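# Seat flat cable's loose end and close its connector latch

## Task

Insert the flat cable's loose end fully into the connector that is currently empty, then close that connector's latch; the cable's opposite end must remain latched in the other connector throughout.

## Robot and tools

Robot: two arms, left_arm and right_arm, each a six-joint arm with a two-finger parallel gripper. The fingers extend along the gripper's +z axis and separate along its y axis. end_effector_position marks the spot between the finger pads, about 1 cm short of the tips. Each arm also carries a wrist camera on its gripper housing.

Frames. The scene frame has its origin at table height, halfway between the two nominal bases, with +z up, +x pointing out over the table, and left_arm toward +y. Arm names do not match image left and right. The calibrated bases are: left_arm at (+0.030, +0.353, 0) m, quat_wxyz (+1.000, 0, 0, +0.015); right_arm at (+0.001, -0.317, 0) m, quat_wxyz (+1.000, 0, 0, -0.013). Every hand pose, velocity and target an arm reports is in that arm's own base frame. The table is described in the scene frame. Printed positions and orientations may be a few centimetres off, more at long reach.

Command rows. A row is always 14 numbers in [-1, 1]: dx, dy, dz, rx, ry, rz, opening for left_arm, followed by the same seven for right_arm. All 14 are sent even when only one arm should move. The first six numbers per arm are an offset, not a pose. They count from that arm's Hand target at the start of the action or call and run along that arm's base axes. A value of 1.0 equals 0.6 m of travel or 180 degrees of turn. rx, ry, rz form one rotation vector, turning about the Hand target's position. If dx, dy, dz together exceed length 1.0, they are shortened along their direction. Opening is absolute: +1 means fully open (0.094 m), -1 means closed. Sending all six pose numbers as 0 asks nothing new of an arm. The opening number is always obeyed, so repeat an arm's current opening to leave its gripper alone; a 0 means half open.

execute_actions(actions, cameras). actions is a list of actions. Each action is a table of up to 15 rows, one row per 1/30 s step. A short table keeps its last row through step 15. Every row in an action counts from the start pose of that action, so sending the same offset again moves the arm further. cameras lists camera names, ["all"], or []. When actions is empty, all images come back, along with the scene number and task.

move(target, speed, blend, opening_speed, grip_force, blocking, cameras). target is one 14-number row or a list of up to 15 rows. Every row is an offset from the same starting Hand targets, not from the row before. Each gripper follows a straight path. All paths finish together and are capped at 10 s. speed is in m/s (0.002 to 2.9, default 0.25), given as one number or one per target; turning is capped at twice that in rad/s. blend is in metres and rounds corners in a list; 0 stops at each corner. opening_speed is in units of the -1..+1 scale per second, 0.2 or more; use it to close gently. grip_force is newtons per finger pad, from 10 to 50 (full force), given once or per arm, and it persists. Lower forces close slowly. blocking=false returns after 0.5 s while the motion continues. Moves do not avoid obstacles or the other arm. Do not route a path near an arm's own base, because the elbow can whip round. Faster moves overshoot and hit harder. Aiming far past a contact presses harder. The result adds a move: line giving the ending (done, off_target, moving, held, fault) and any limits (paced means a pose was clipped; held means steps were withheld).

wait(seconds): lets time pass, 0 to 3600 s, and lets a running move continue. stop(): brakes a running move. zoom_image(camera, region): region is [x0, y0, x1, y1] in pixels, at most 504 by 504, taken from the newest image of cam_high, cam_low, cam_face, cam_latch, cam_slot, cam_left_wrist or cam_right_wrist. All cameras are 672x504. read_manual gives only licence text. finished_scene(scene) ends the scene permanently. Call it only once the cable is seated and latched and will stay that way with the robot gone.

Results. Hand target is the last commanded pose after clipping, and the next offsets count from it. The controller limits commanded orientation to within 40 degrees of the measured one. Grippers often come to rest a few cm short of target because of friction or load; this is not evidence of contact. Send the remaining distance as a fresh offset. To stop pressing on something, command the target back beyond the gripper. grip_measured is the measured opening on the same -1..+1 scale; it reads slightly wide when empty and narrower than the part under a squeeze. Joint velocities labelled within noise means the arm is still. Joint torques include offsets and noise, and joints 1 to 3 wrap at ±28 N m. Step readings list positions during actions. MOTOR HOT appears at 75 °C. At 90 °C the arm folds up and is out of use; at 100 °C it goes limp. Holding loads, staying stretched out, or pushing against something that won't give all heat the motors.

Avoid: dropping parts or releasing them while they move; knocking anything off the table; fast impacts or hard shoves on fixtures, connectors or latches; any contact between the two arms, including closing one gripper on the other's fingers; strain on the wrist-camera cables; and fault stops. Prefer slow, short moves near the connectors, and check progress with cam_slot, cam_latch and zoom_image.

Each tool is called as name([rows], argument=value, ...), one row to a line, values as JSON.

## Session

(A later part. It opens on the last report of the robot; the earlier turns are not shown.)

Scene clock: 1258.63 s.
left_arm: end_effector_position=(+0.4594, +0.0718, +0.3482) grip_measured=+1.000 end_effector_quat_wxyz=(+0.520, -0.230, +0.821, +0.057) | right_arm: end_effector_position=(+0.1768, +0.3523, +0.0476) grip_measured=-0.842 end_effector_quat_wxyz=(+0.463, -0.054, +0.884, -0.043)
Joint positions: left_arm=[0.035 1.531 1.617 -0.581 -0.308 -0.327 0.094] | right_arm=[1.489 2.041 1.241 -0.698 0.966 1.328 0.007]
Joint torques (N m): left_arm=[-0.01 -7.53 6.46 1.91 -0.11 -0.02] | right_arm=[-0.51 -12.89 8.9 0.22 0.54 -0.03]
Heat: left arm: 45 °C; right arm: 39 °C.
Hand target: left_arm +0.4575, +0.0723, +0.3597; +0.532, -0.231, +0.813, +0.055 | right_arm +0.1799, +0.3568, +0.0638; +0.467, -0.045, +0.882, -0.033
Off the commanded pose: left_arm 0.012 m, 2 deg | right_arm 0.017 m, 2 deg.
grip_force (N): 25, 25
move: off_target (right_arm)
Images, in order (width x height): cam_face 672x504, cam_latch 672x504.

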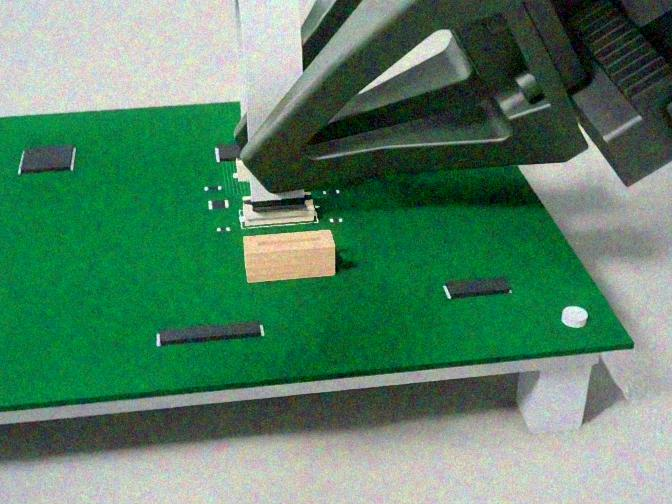

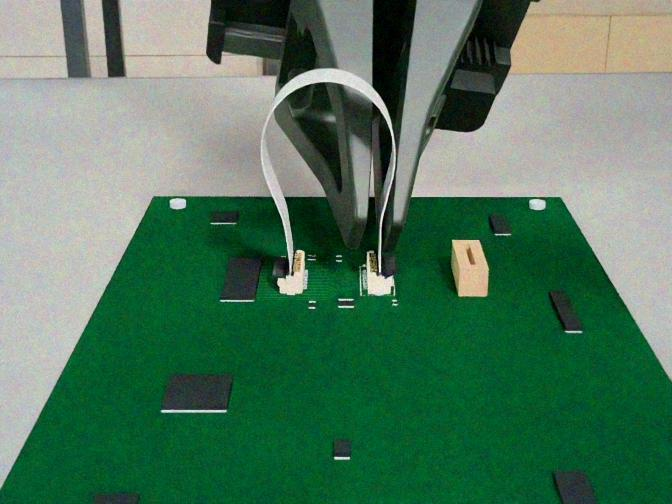

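move(target=[0,0,0,0,0,0,1.0,0,0.007,-0.036,0.0,0,0,-0.84], speed=0.03)

Scene clock: 1282.07 s.
left_arm: end_effector_position=(+0.4594, +0.0718, +0.3482) grip_measured=+1.000 end_effector_quat_wxyz=(+0.520, -0.230, +0.821, +0.057) | right_arm: end_effector_position=(+0.1768, +0.3571, +0.0450) grip_measured=-0.842 end_effector_quat_wxyz=(+0.463, -0.049, +0.884, -0.033)
Joint positions: left_arm=[0.035 1.531 1.617 -0.581 -0.308 -0.327 0.094] | right_arm=[1.489 2.048 1.241 -0.668 0.962 1.328 0.007]
Joint torques (N m): left_arm=[-0.01 -7.54 6.46 1.9 -0.11 -0.02] | right_arm=[-0.49 -8.35 7.87 0.7 0.53 -0.02]
Heat: left arm: 45 °C; right arm: 39 °C.
Hand target: left_arm +0.4575, +0.0723, +0.3597; +0.532, -0.231, +0.813, +0.055 | right_arm +0.1800, +0.3610, +0.0421; +0.467, -0.046, +0.882, -0.033
Off the commanded pose: left_arm 0.012 m, 2 deg | right_arm 0.006 m, 1 deg.
grip_force (N): 25, 25
move: done

wait(seconds=0.1, cameras=["cam_latch","cam_slot"])

zoom_image(camera="cam_latch", region=[353, 230, 413, 290])

Scene clock: 1287.03 s.
left_arm: end_effector_position=(+0.4594, +0.0718, +0.3482) grip_measured=+1.000 end_effector_quat_wxyz=(+0.520, -0.230, +0.821, +0.057) | right_arm: end_effector_position=(+0.1768, +0.3572, +0.0450) grip_measured=-0.842 end_effector_quat_wxyz=(+0.463, -0.049, +0.884, -0.033)
Joint positions: left_arm=[0.035 1.531 1.617 -0.581 -0.308 -0.327 0.094] | right_arm=[1.489 2.048 1.241 -0.667 0.962 1.328 0.007]
Joint torques (N m): left_arm=[-0.01 -7.54 6.48 1.9 -0.11 -0.01] | right_arm=[-0.39 -8.34 7.83 0.68 0.59 0.02]
Heat: left arm: 45 °C; right arm: 39 °C.
Hand target: left_arm +0.4575, +0.0723, +0.3597; +0.532, -0.231, +0.813, +0.055 | right_arm +0.1800, +0.3610, +0.0421; +0.467, -0.046, +0.882, -0.033
Tool commands: left_gripper/opening=+1.0 right_gripper/opening=-0.84
Off the commanded pose: left_arm 0.012 m, 2 deg | right_arm 0.006 m, 1 deg.
grip_force (N): 25, 25
wait: 0.10 s; at rest from the start

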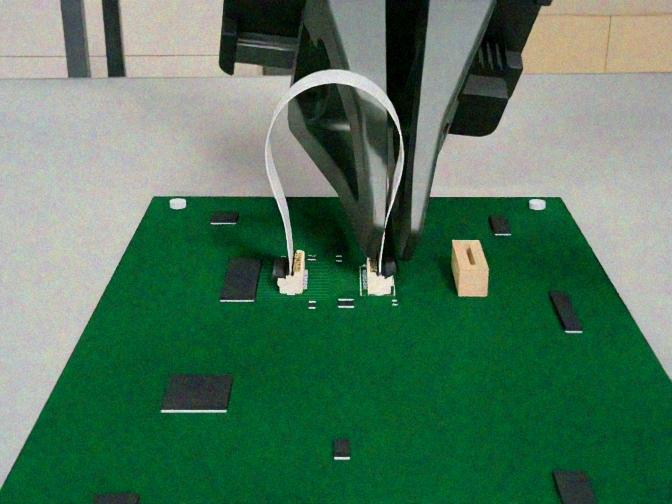

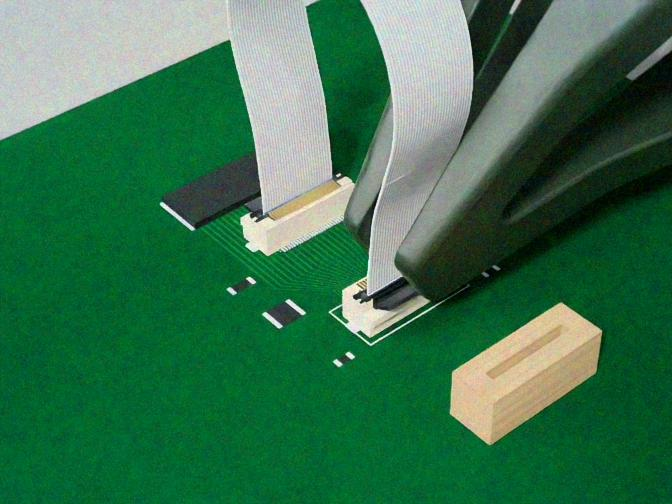

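Scaled by 8.400 from the camera's image (finer frame: 960x720).

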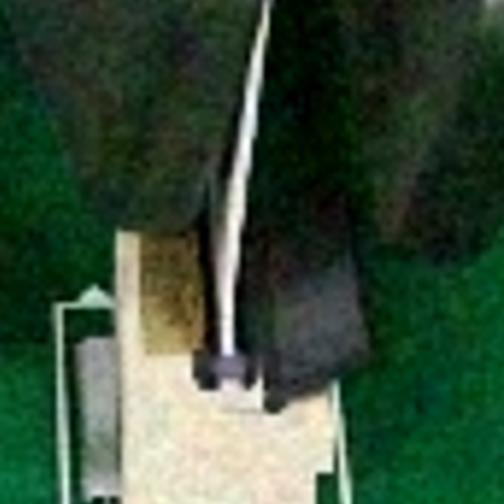

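move(target=[0,0,0,0,0,0,1.0,0,-0.011,0,-0.0158,0,0,-0.84], speed=0.03, cameras=["cam_latch"])

zoom_image(camera="cam_latch", region=[353, 230, 413, 290])

Scene clock: 1303.27 s.
left_arm: end_effector_position=(+0.4594, +0.0718, +0.3482) grip_measured=+1.000 end_effector_quat_wxyz=(+0.520, -0.230, +0.821, +0.057) | right_arm: end_effector_position=(+0.1767, +0.3540, +0.0445) grip_measured=-0.842 end_effector_quat_wxyz=(+0.462, -0.054, +0.884, -0.042)
Joint positions: left_arm=[0.035 1.531 1.617 -0.581 -0.308 -0.327 0.094] | right_arm=[1.489 2.05 1.241 -0.685 0.964 1.326 0.007]
Joint torques (N m): left_arm=[-0.01 -7.51 6.48 1.91 -0.11 -0.02] | right_arm=[-0.5 -8.1 8.7 0.3 0.59 0.01]
Heat: left arm: 45 °C; right arm: 38 °C.
Hand target: left_arm +0.4575, +0.0723, +0.3597; +0.532, -0.231, +0.813, +0.055 | right_arm +0.1800, +0.3544, +0.0422; +0.466, -0.057, +0.881, -0.055
Off the commanded pose: left_arm 0.012 m, 2 deg | right_arm 0.004 m, 2 deg.
grip_force (N): 25, 25
move: done

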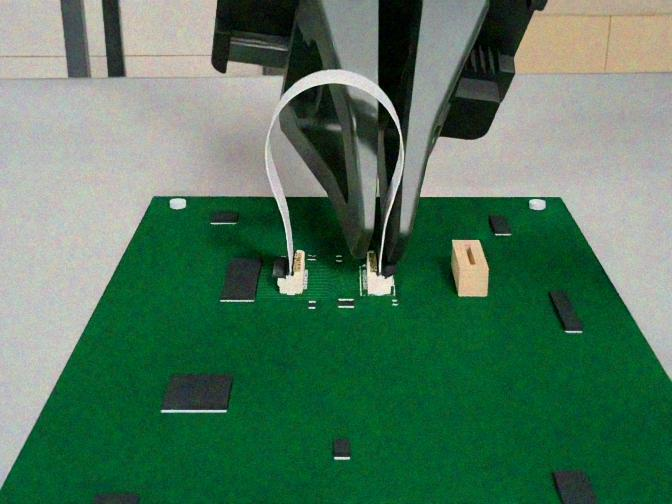

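Scaled by 8.400 from the camera's image (finer frame: 960x720).

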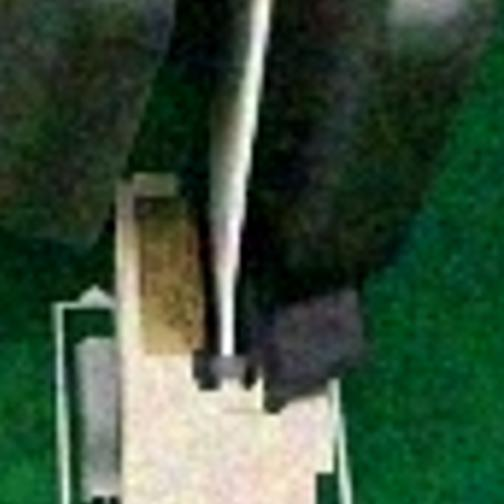

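move(target=[0,0,0,0,0,0,1.0,0,-0.001,-0.010,-0.0066,0,0,-0.84], speed=0.02, cameras=["cam_latch","cam_slot","cam_face"])

zoom_image(camera="cam_latch", region=[353, 230, 413, 290])

zoom_image(camera="cam_face", region=[215, 140, 335, 240])

Scene clock: 1312.87 s.
left_arm: end_effector_position=(+0.4594, +0.0718, +0.3482) grip_measured=+1.000 end_effector_quat_wxyz=(+0.520, -0.230, +0.821, +0.057) | right_arm: end_effector_position=(+0.1784, +0.3523, +0.0434) grip_measured=-0.842 end_effector_quat_wxyz=(+0.469, -0.059, +0.880, -0.054)
Joint positions: left_arm=[0.035 1.531 1.617 -0.581 -0.308 -0.327 0.094] | right_arm=[1.489 2.066 1.249 -0.701 0.982 1.326 0.007]
Joint torques (N m): left_arm=[-0.02 -7.53 6.46 1.9 -0.11 -0.02] | right_arm=[-0.24 -7.47 8.27 0.37 0.46 0.03]
Heat: left arm: 45 °C; right arm: 38 °C.
Hand target: left_arm +0.4575, +0.0723, +0.3597; +0.532, -0.231, +0.813, +0.055 | right_arm +0.1799, +0.3538, +0.0362; +0.465, -0.062, +0.881, -0.064
Off the commanded pose: left_arm 0.012 m, 2 deg | right_arm 0.007 m, 1 deg.
grip_force (N): 25, 25
move: done
Images, in order (width x height): cam_face 672x504, cam_latch 672x504, cam_slot 672x504.

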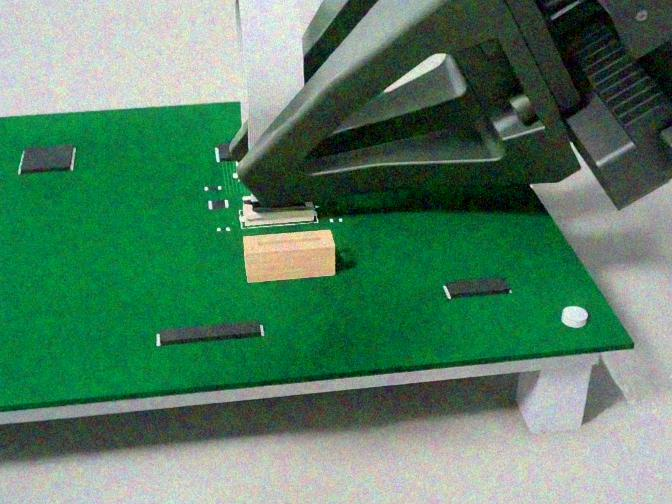

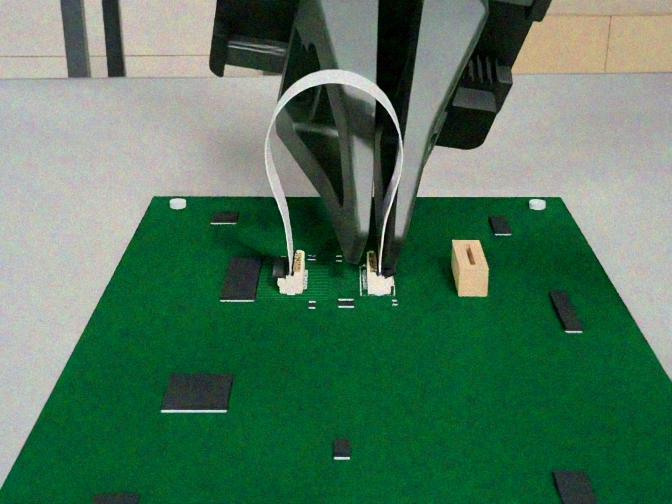

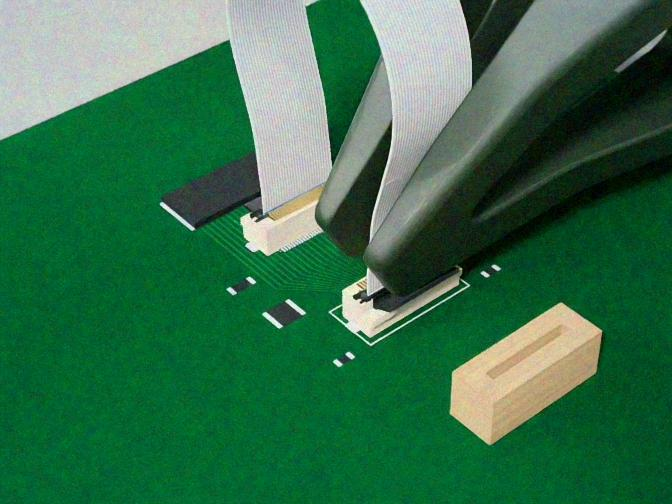

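Scaled by 8.400 from the camera's image (finer frame: 960x720).

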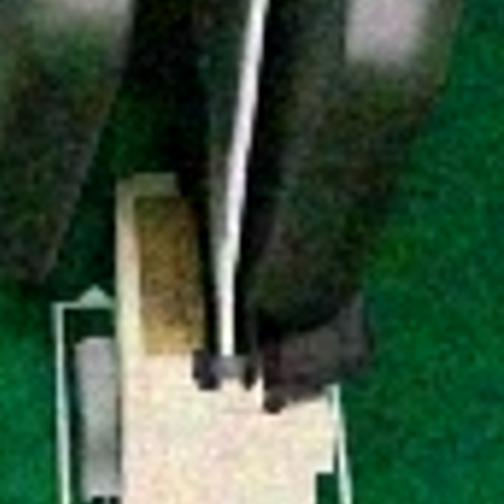

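Scaled by 4.200 from the camera's image (finer frame: 960x720).

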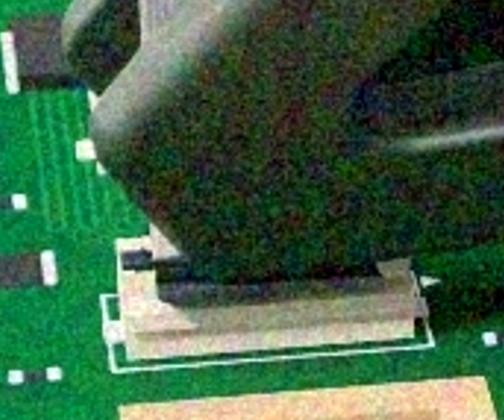

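move(target=[0,0,0,0,0,0,1.0,0,0.009,0,0.013,0,0,-0.84], speed=0.02, cameras=["cam_latch"])

zoom_image(camera="cam_latch", region=[353, 230, 413, 290])

Scene clock: 1344.10 s.
left_arm: end_effector_position=(+0.4594, +0.0718, +0.3482) grip_measured=+1.000 end_effector_quat_wxyz=(+0.520, -0.230, +0.821, +0.057) | right_arm: end_effector_position=(+0.1784, +0.3527, +0.0435) grip_measured=-0.842 end_effector_quat_wxyz=(+0.469, -0.059, +0.880, -0.053)
Joint positions: left_arm=[0.035 1.531 1.617 -0.581 -0.308 -0.327 0.094] | right_arm=[1.489 2.066 1.25 -0.7 0.982 1.326 0.007]
Joint torques (N m): left_arm=[-0.01 -7.53 6.46 1.9 -0.11 -0.02] | right_arm=[-0.47 -7.82 7.8 0.8 0.39 0.02]
Heat: left arm: 45 °C; right arm: 37 °C.
Hand target: left_arm +0.4575, +0.0723, +0.3597; +0.532, -0.231, +0.813, +0.055 | right_arm +0.1800, +0.3593, +0.0363; +0.467, -0.052, +0.882, -0.046
Off the commanded pose: left_arm 0.012 m, 2 deg | right_arm 0.010 m, 1 deg.
grip_force (N): 25, 25
move: done

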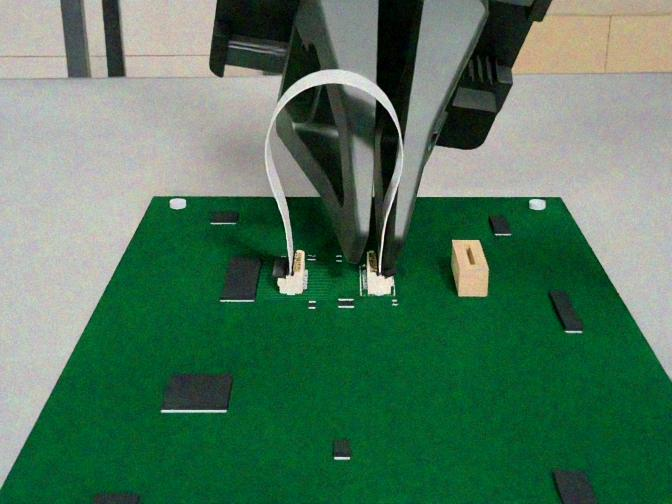

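Scaled by 8.400 from the camera's image (finer frame: 960x720).

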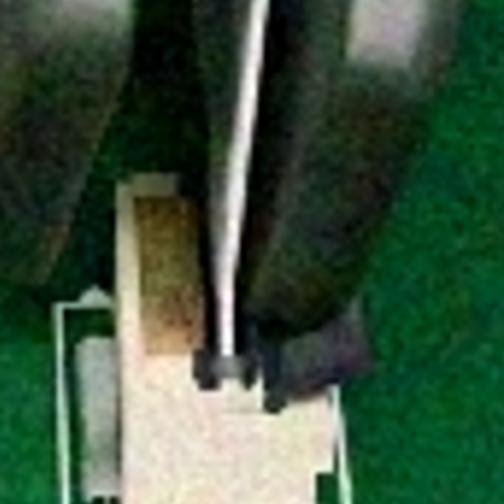

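move(target=[0,0,0,0,0,0,1.0,0,0.0035,0,0.0048,0,0,-0.84], speed=0.02, cameras=["cam_latch"])

zoom_image(camera="cam_latch", region=[353, 230, 413, 290])

Scene clock: 1350.60 s.
left_arm: end_effector_position=(+0.4594, +0.0718, +0.3482) grip_measured=+1.000 end_effector_quat_wxyz=(+0.520, -0.230, +0.821, +0.057) | right_arm: end_effector_position=(+0.1781, +0.3576, +0.0422) grip_measured=-0.842 end_effector_quat_wxyz=(+0.467, -0.053, +0.882, -0.040)
Joint positions: left_arm=[0.035 1.531 1.617 -0.581 -0.308 -0.327 0.094] | right_arm=[1.489 2.067 1.25 -0.671 0.974 1.326 0.007]
Joint torques (N m): left_arm=[0.01 -7.5 6.48 1.91 -0.11 -0.02] | right_arm=[-0.5 -8.24 7.53 0.68 0.46 0.05]
Heat: left arm: 45 °C; right arm: 37 °C.
Hand target: left_arm +0.4575, +0.0723, +0.3597; +0.532, -0.231, +0.813, +0.055 | right_arm +0.1800, +0.3614, +0.0363; +0.467, -0.049, +0.882, -0.040
Off the commanded pose: left_arm 0.012 m, 2 deg | right_arm 0.007 m, 0 deg.
grip_force (N): 25, 25
move: done

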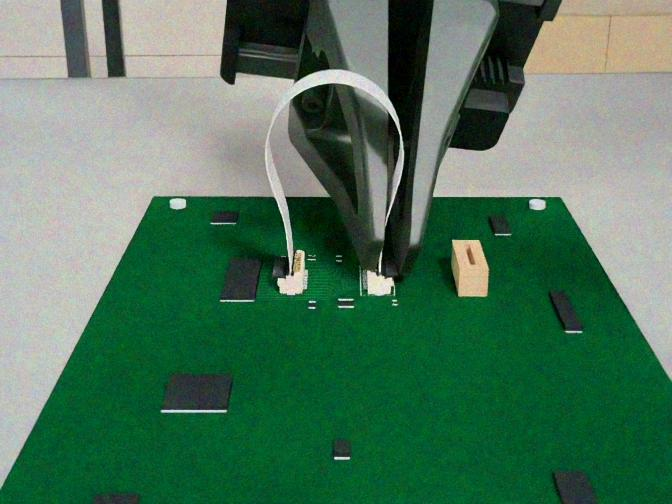

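Scaled by 8.400 from the camera's image (finer frame: 960x720).

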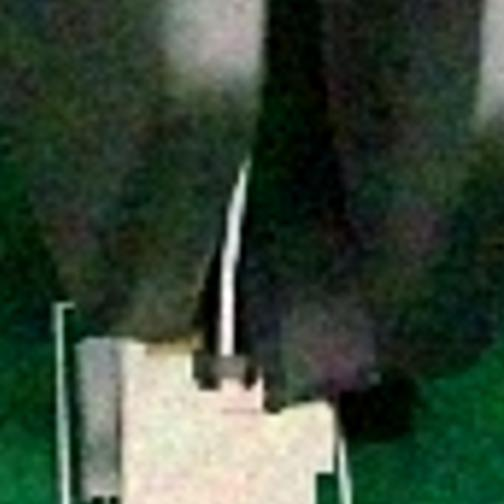

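move([
  [0,0,0,0,0,0,1.0,0,0.007,0.044,0.022,0,0,-0.84],
  [0,0,0,0,0,0,1.0,0,-0.002,0.047,0.011,0,0,-0.82],
], speed=0.03, cameras=["cam_latch","cam_slot","cam_face"])

zoom_image(camera="cam_latch", region=[353, 230, 413, 290])

zoom_image(camera="cam_slot", region=[345, 245, 445, 325])

zoom_image(camera="cam_face", region=[215, 140, 335, 240])

Scene clock: 1374.83 s.
left_arm: end_effector_position=(+0.4594, +0.0718, +0.3482) grip_measured=+1.000 end_effector_quat_wxyz=(+0.520, -0.230, +0.821, +0.057) | right_arm: end_effector_position=(+0.1765, +0.3567, +0.0477) grip_measured=-0.822 end_effector_quat_wxyz=(+0.461, -0.052, +0.885, -0.036)
Joint positions: left_arm=[0.035 1.531 1.617 -0.581 -0.308 -0.327 0.094] | right_arm=[1.488 2.044 1.25 -0.688 0.958 1.326 0.008]
Joint torques (N m): left_arm=[-0.01 -7.54 6.46 1.91 -0.11 -0.02] | right_arm=[-0.44 -13.2 8.06 0.39 0.55 0.02]
Heat: left arm: 45 °C; right arm: 37 °C.
Hand target: left_arm +0.4575, +0.0723, +0.3597; +0.532, -0.231, +0.813, +0.055 | right_arm +0.1800, +0.3602, +0.0644; +0.468, -0.041, +0.883, -0.024
Off the commanded pose: left_arm 0.012 m, 2 deg | right_arm 0.018 m, 2 deg.
grip_force (N): 25, 25
move: off_target (right_arm); target 2's new opening was sent with right_arm's hand 0.018 m and 2 deg from that target
Images, in order (width x height): cam_face 672x504, cam_latch 672x504, cam_slot 672x504.

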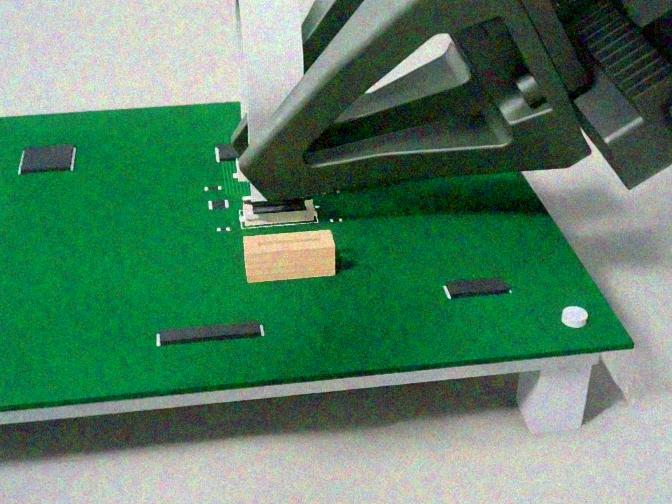

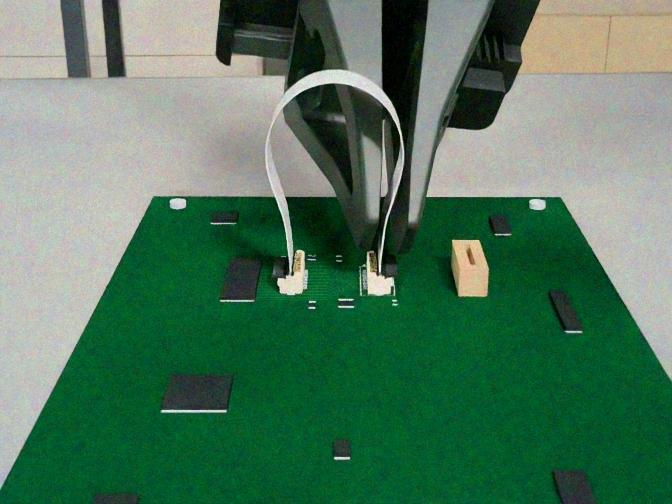

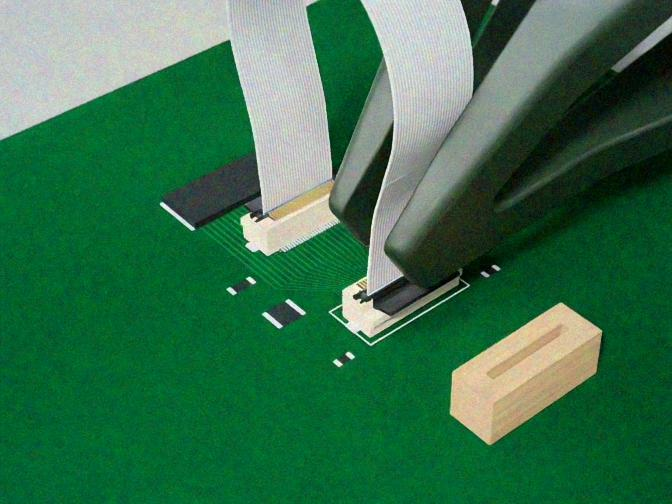

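Scaled by 8.400 from the camera's image (finer frame: 960x720).

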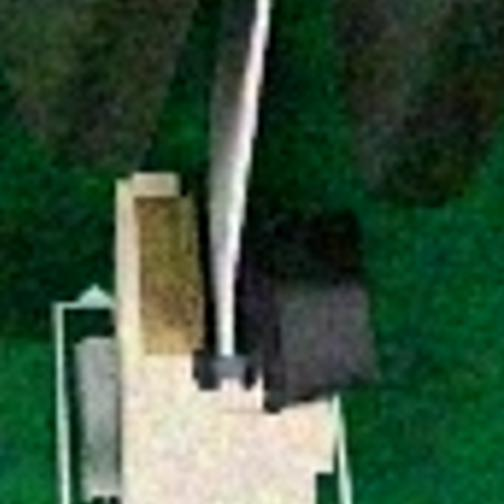

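Scaled by 5.040 from the camera's image (finer frame: 960x720).

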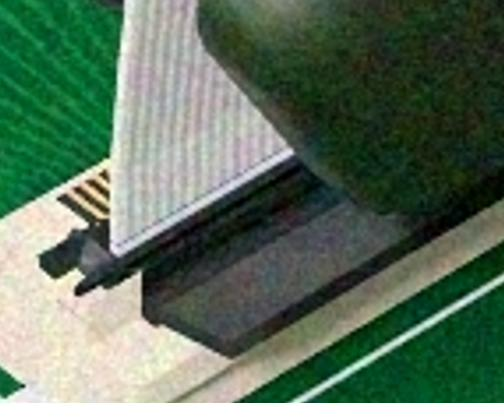

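Scaled by 4.200 from the camera's image (finer frame: 960x720).

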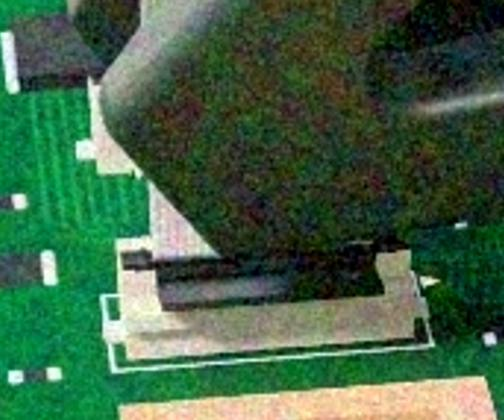

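zoom_image(camera="cam_latch", region=[368, 255, 403, 290])

zoom_image(camera="cam_latch", region=[268, 255, 303, 290])

Scaled by 14.400 from the camera's image (finer frame: 960x720).

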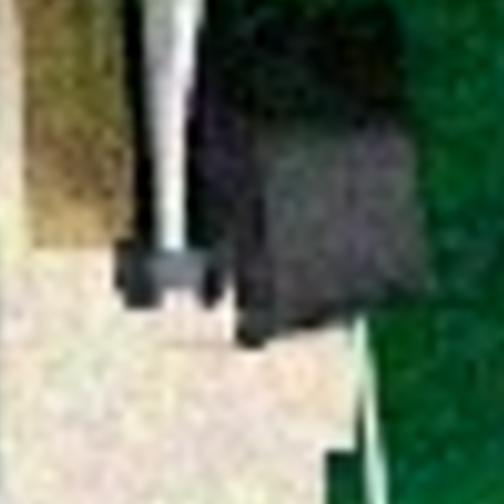

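Scaled by 14.400 from the camera's image (finer frame: 960x720).

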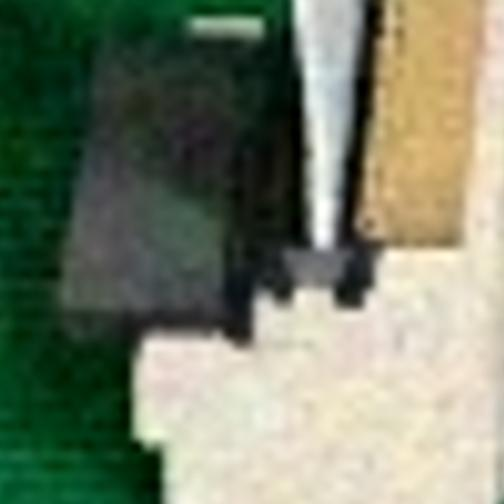

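move(target=[0,0,0,0,0,0,1.0,0,-0.009,-0.046,-0.030,0,0,-0.77], speed=0.03, cameras=["cam_latch"])

zoom_image(camera="cam_latch", region=[353, 230, 413, 290])

Scene clock: 1420.03 s.
left_arm: end_effector_position=(+0.4594, +0.0718, +0.3482) grip_measured=+1.000 end_effector_quat_wxyz=(+0.520, -0.230, +0.821, +0.057) | right_arm: end_effector_position=(+0.1778, +0.3547, +0.0417) grip_measured=-0.772 end_effector_quat_wxyz=(+0.465, -0.059, +0.882, -0.051)
Joint positions: left_arm=[0.035 1.531 1.617 -0.581 -0.308 -0.327 0.094] | right_arm=[1.488 2.072 1.258 -0.7 0.973 1.326 0.011]
Joint torques (N m): left_arm=[-0.01 -7.51 6.48 1.9 -0.11 -0.02] | right_arm=[-0.4 -7.86 8.38 0.26 0.5 -0.02]
Heat: left arm: 45 °C; right arm: 39 °C.
Hand target: left_arm +0.4575, +0.0723, +0.3597; +0.532, -0.231, +0.813, +0.055 | right_arm +0.1800, +0.3547, +0.0367; +0.465, -0.063, +0.880, -0.066
Off the commanded pose: left_arm 0.012 m, 2 deg | right_arm 0.005 m, 2 deg.
grip_force (N): 25, 25
move: done

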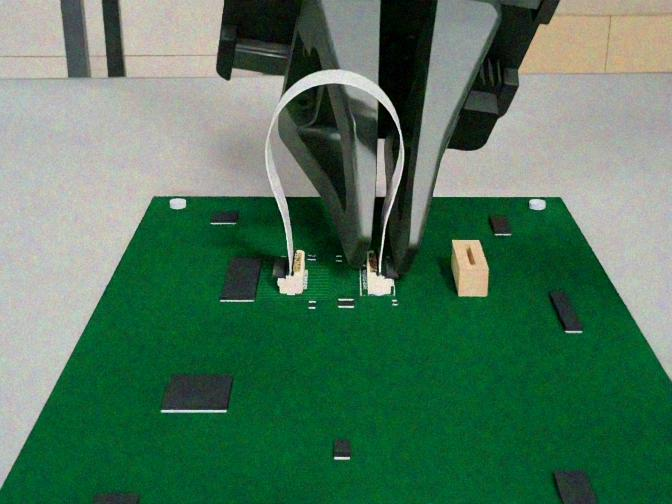

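Scaled by 8.400 from the camera's image (finer frame: 960x720).

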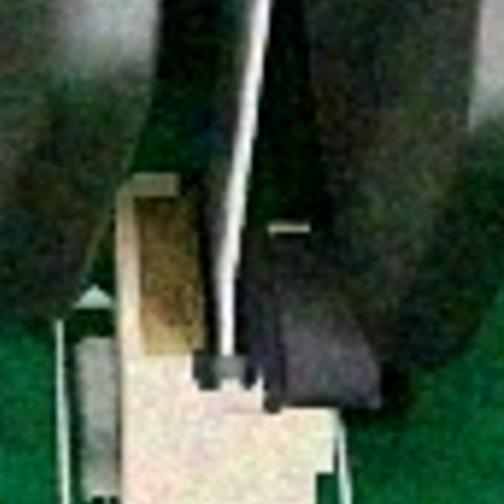

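move(target=[0,0,0,0,0,0,1.0,0,-0.001,-0.009,-0.006,0,0,-0.77], speed=0.02, cameras=["cam_latch","cam_slot"])

zoom_image(camera="cam_latch", region=[353, 230, 413, 290])

zoom_image(camera="cam_slot", region=[345, 245, 445, 325])

Scene clock: 1429.87 s.
left_arm: end_effector_position=(+0.4594, +0.0718, +0.3482) grip_measured=+1.000 end_effector_quat_wxyz=(+0.520, -0.230, +0.821, +0.057) | right_arm: end_effector_position=(+0.1789, +0.3555, +0.0390) grip_measured=-0.772 end_effector_quat_wxyz=(+0.469, -0.061, +0.879, -0.057)
Joint positions: left_arm=[0.035 1.531 1.617 -0.581 -0.308 -0.327 0.094] | right_arm=[1.488 2.09 1.267 -0.703 0.983 1.326 0.011]
Joint torques (N m): left_arm=[-0.01 -7.51 6.48 1.9 -0.11 -0.02] | right_arm=[-0.36 -7.86 8.09 0.22 0.43 0.01]
Heat: left arm: 45 °C; right arm: 39 °C.
Hand target: left_arm +0.4575, +0.0723, +0.3597; +0.532, -0.231, +0.813, +0.055 | right_arm +0.1800, +0.3542, +0.0314; +0.465, -0.067, +0.880, -0.074
Off the commanded pose: left_arm 0.012 m, 2 deg | right_arm 0.008 m, 2 deg.
grip_force (N): 25, 25
move: done

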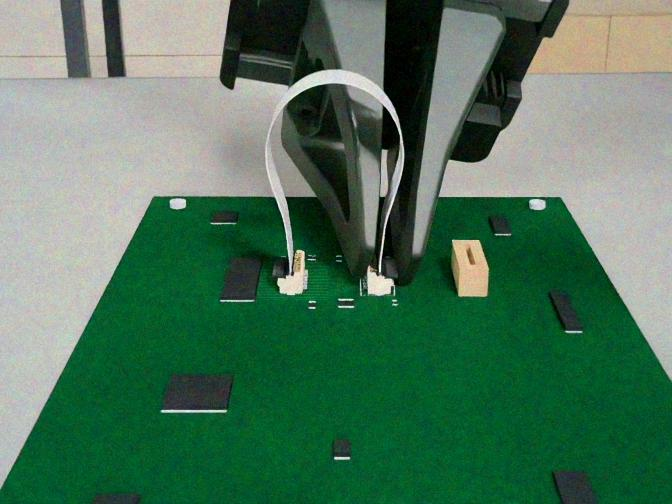

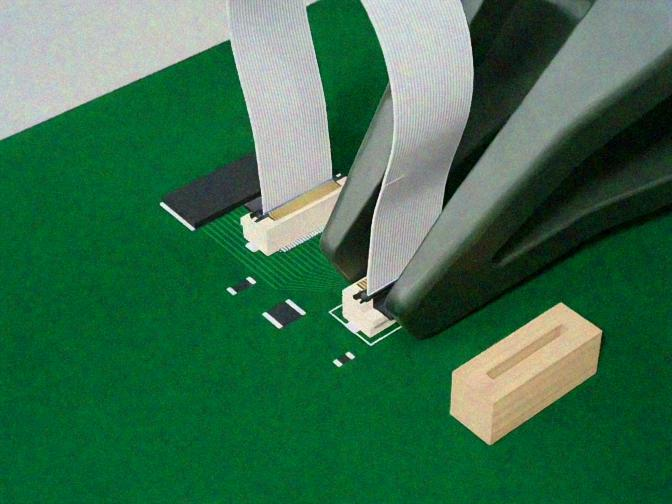

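Scaled by 8.400 from the camera's image (finer frame: 960x720).

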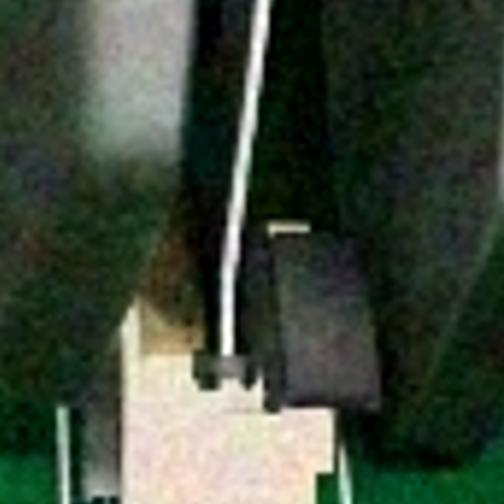

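Scaled by 5.040 from the camera's image (finer frame: 960x720).

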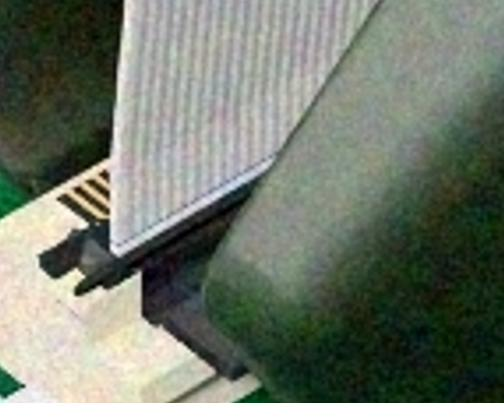

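move(target=[0,0,0,0,0,0,1.0,0,0.011,0,0.0156,0,0,-0.74], speed=0.02, cameras=["cam_latch"])

zoom_image(camera="cam_latch", region=[353, 230, 413, 290])

Scene clock: 1444.70 s.
left_arm: end_effector_position=(+0.4594, +0.0718, +0.3482) grip_measured=+1.000 end_effector_quat_wxyz=(+0.520, -0.230, +0.821, +0.057) | right_arm: end_effector_position=(+0.1792, +0.3571, +0.0393) grip_measured=-0.742 end_effector_quat_wxyz=(+0.470, -0.059, +0.879, -0.053)
Joint positions: left_arm=[0.035 1.531 1.617 -0.581 -0.308 -0.327 0.094] | right_arm=[1.488 2.09 1.267 -0.693 0.985 1.326 0.012]
Joint torques (N m): left_arm=[-0.02 -7.51 6.49 1.9 -0.11 -0.02] | right_arm=[-0.28 -8.13 7.46 0.63 0.42 0.04]
Heat: left arm: 45 °C; right arm: 38 °C.
Hand target: left_arm +0.4575, +0.0723, +0.3597; +0.532, -0.231, +0.813, +0.055 | right_arm +0.1800, +0.3607, +0.0315; +0.466, -0.056, +0.881, -0.053
Off the commanded pose: left_arm 0.012 m, 2 deg | right_arm 0.009 m, 1 deg.
grip_force (N): 25, 25
move: done

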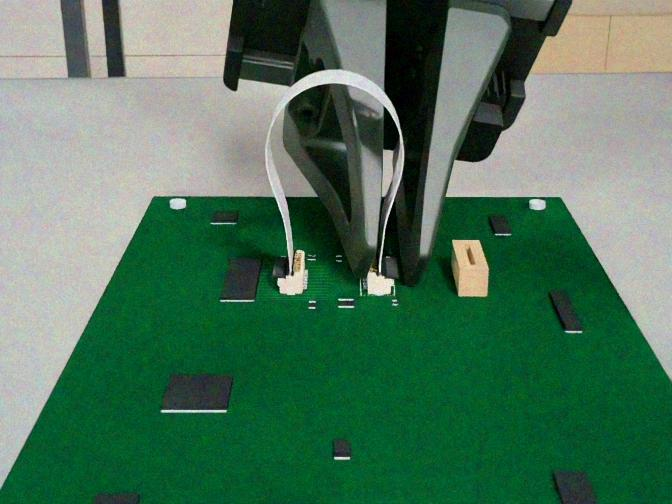

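Scaled by 8.400 from the camera's image (finer frame: 960x720).

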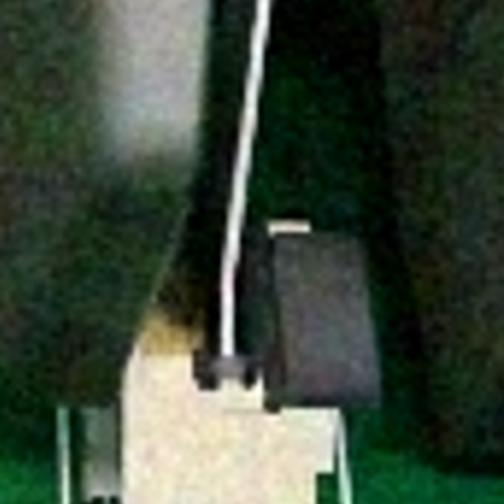

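move([
  [0,0,0,0,0,0,1.0,0,0.006,0.037,0.022,0,0,-0.72],
  [0,0,0,0,0,0,1.0,0,0.005,0.056,0.022,0,0,-0.72],
], speed=0.03, cameras=["cam_latch","cam_face"])

zoom_image(camera="cam_latch", region=[353, 230, 413, 290])

Scene clock: 1460.93 s.
left_arm: end_effector_position=(+0.4594, +0.0718, +0.3482) grip_measured=+1.000 end_effector_quat_wxyz=(+0.520, -0.230, +0.821, +0.057) | right_arm: end_effector_position=(+0.1774, +0.3610, +0.0504) grip_measured=-0.721 end_effector_quat_wxyz=(+0.463, -0.049, +0.885, -0.032)
Joint positions: left_arm=[0.035 1.531 1.617 -0.581 -0.308 -0.327 0.094] | right_arm=[1.488 2.048 1.267 -0.69 0.961 1.326 0.013]
Joint torques (N m): left_arm=[-0.01 -7.5 6.46 1.91 -0.11 -0.02] | right_arm=[-0.36 -12.79 8.08 0.31 0.57 -0.03]
Heat: left arm: 45 °C; right arm: 37 °C.
Hand target: left_arm +0.4575, +0.0723, +0.3597; +0.532, -0.231, +0.813, +0.055 | right_arm +0.1800, +0.3637, +0.0649; +0.468, -0.040, +0.883, -0.022
Off the commanded pose: left_arm 0.012 m, 2 deg | right_arm 0.015 m, 2 deg.
grip_force (N): 25, 25
move: off_target (right_arm)
Images, in order (width x height): cam_face 672x504, cam_latch 672x504.

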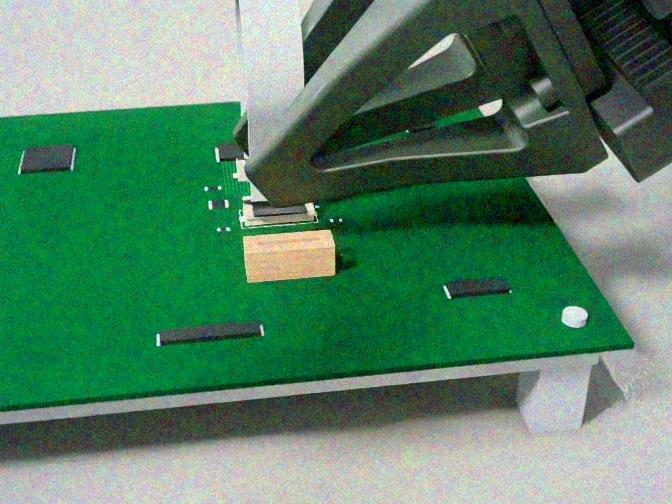

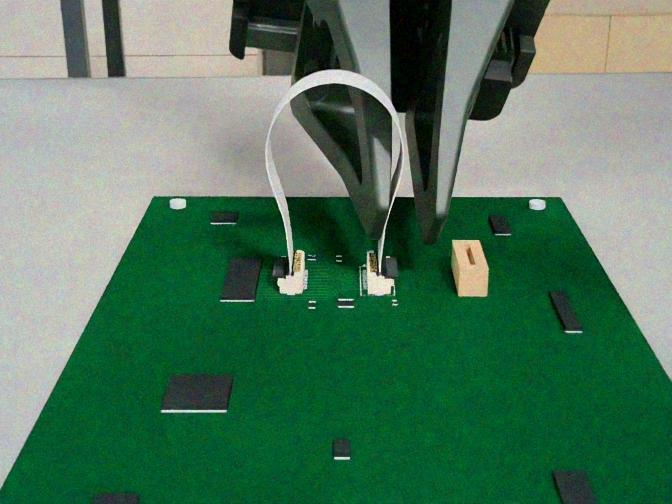

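Scaled by 8.400 from the camera's image (finer frame: 960x720).

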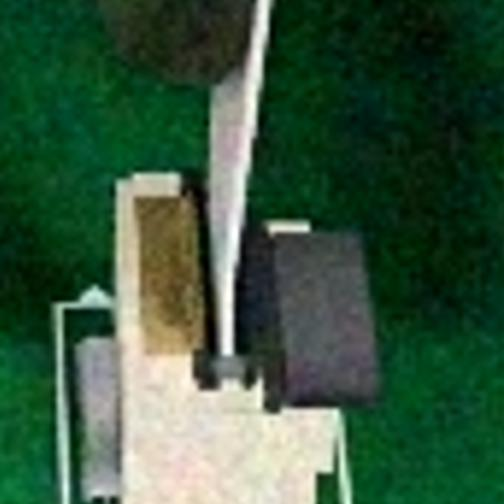

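move([
  [0,0,0,0,0,0,1.0,0,-0.004,0.012,0,0,0,-0.64],
  [0,0,0,0,0,0,1.0,-0.06,-0.004,0.05,0,0,0,-0.64],
], speed=0.05, cameras=["cam_latch","cam_face"])

zoom_image(camera="cam_latch", region=[353, 230, 413, 290])

Scene clock: 1470.93 s.
left_arm: end_effector_position=(+0.4594, +0.0718, +0.3482) grip_measured=+1.000 end_effector_quat_wxyz=(+0.520, -0.230, +0.821, +0.057) | right_arm: end_effector_position=(+0.1444, +0.3546, +0.0787) grip_measured=-0.642 end_effector_quat_wxyz=(+0.460, -0.050, +0.885, -0.040)
Joint positions: left_arm=[0.035 1.531 1.617 -0.581 -0.308 -0.327 0.094] | right_arm=[1.577 2.016 1.348 -0.956 0.959 1.493 0.017]
Joint torques (N m): left_arm=[0.01 -7.51 6.46 1.9 -0.11 -0.02] | right_arm=[0.46 -12.12 9.44 0.09 0.59 0.1]
Heat: left arm: 45 °C; right arm: 38 °C.
Hand target: left_arm +0.4575, +0.0723, +0.3597; +0.532, -0.231, +0.813, +0.055 | right_arm +0.1440, +0.3613, +0.0950; +0.468, -0.040, +0.883, -0.022
Off the commanded pose: left_arm 0.012 m, 2 deg | right_arm 0.018 m, 3 deg.
grip_force (N): 25, 25
move: off_target (right_arm)
Images, in order (width x height): cam_face 672x504, cam_latch 672x504.

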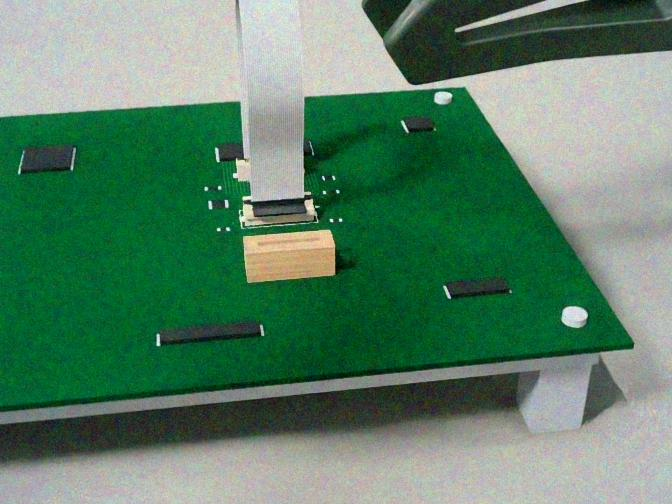

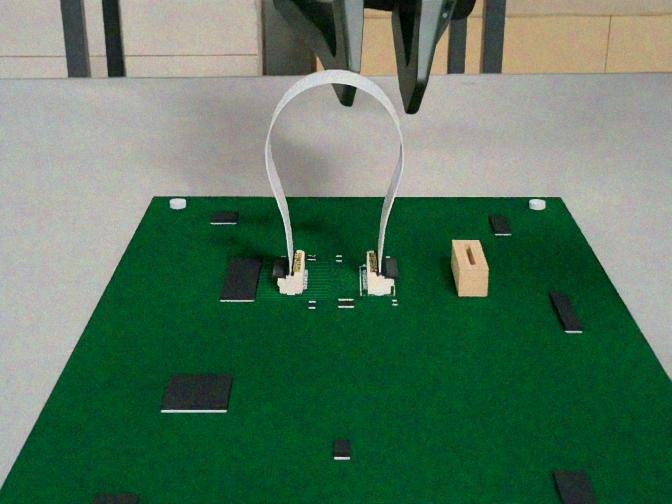

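Scaled by 8.400 from the camera's image (finer frame: 960x720).

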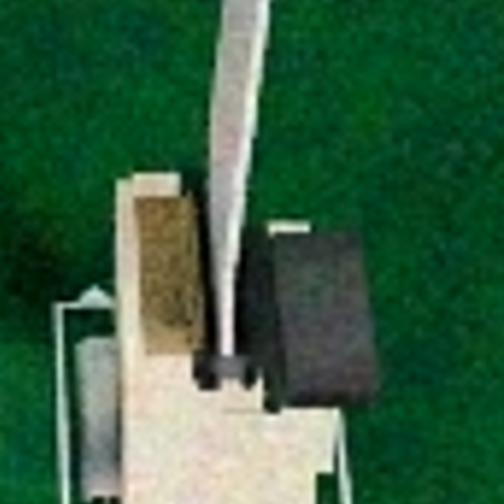

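wait(seconds=0.1, cameras=["cam_slot", "cam_latch", "cam_low"])

zoom_image(camera="cam_slot", region=[345, 225, 475, 335])

zoom_image(camera="cam_slot", region=[230, 160, 360, 270])

zoom_image(camera="cam_latch", region=[262, 235, 312, 295])

Scene clock: 1485.67 s.
left_arm: end_effector_position=(+0.4594, +0.0718, +0.3482) grip_measured=+1.000 end_effector_quat_wxyz=(+0.520, -0.230, +0.821, +0.057) | right_arm: end_effector_position=(+0.1444, +0.3545, +0.0787) grip_measured=-0.642 end_effector_quat_wxyz=(+0.460, -0.050, +0.885, -0.040)
Joint positions: left_arm=[0.035 1.531 1.617 -0.581 -0.308 -0.327 0.094] | right_arm=[1.577 2.016 1.348 -0.957 0.959 1.493 0.017]
Joint torques (N m): left_arm=[-0.01 -7.51 6.46 1.9 -0.11 -0.02] | right_arm=[0.43 -12.23 9.36 0.11 0.65 0.07]
Heat: left arm: 45 °C; right arm: 38 °C.
Hand target: left_arm +0.4575, +0.0723, +0.3597; +0.532, -0.231, +0.813, +0.055 | right_arm +0.1440, +0.3614, +0.0950; +0.468, -0.040, +0.883, -0.022
Tool commands: left_gripper/opening=+1.0 right_gripper/opening=-0.64
Off the commanded pose: left_arm 0.012 m, 2 deg | right_arm 0.018 m, 3 deg.
grip_force (N): 25, 25
wait: 0.10 s; at rest from the start
Images, in order (width x height): cam_low 672x504, cam_latch 672x504, cam_slot 672x504.

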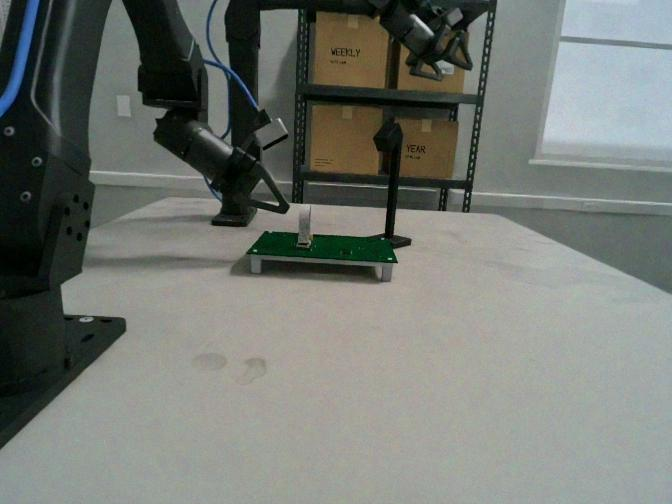

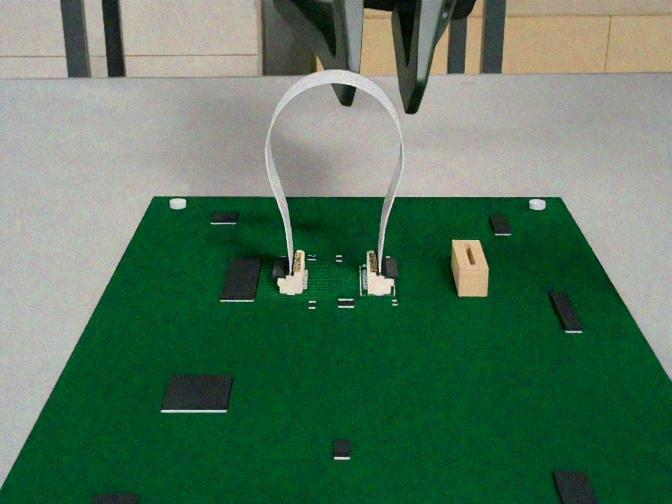

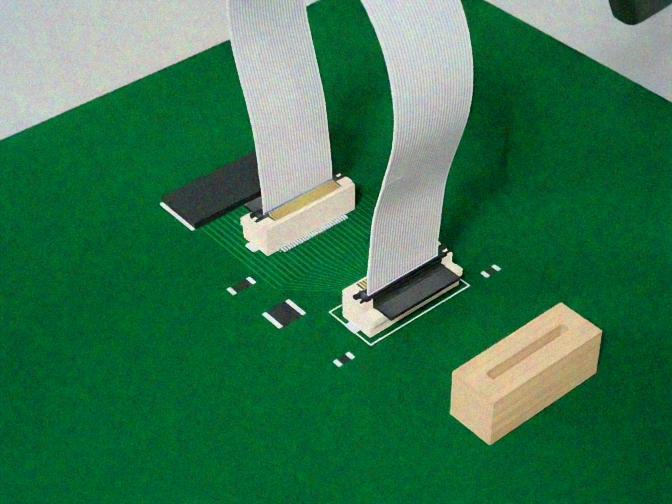

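Scaled by 3.877 from the camera's image (finer frame: 960x720).

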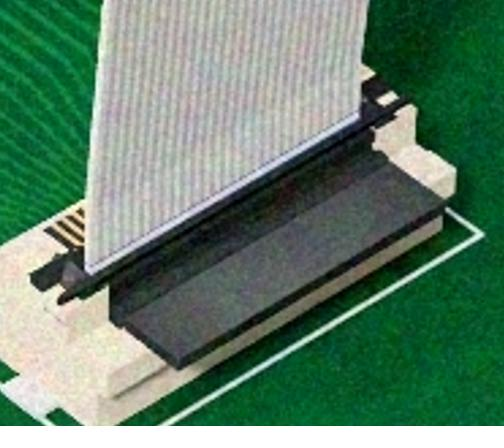

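Scaled by 3.877 from the camera's image (finer frame: 960x720).

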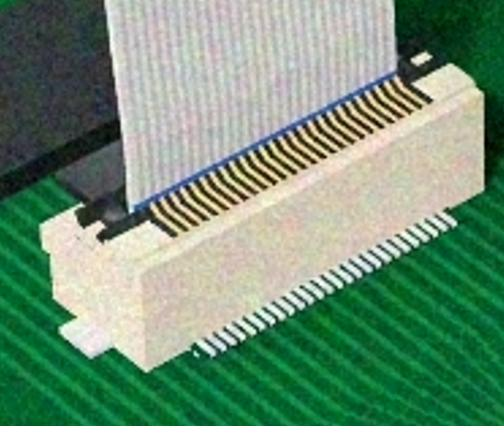

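Scaled by 8.400 from the camera's image (finer frame: 960x720).

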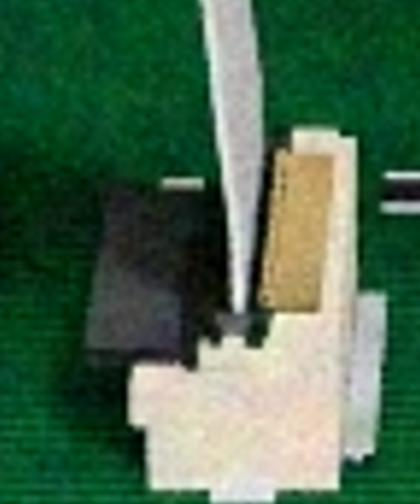

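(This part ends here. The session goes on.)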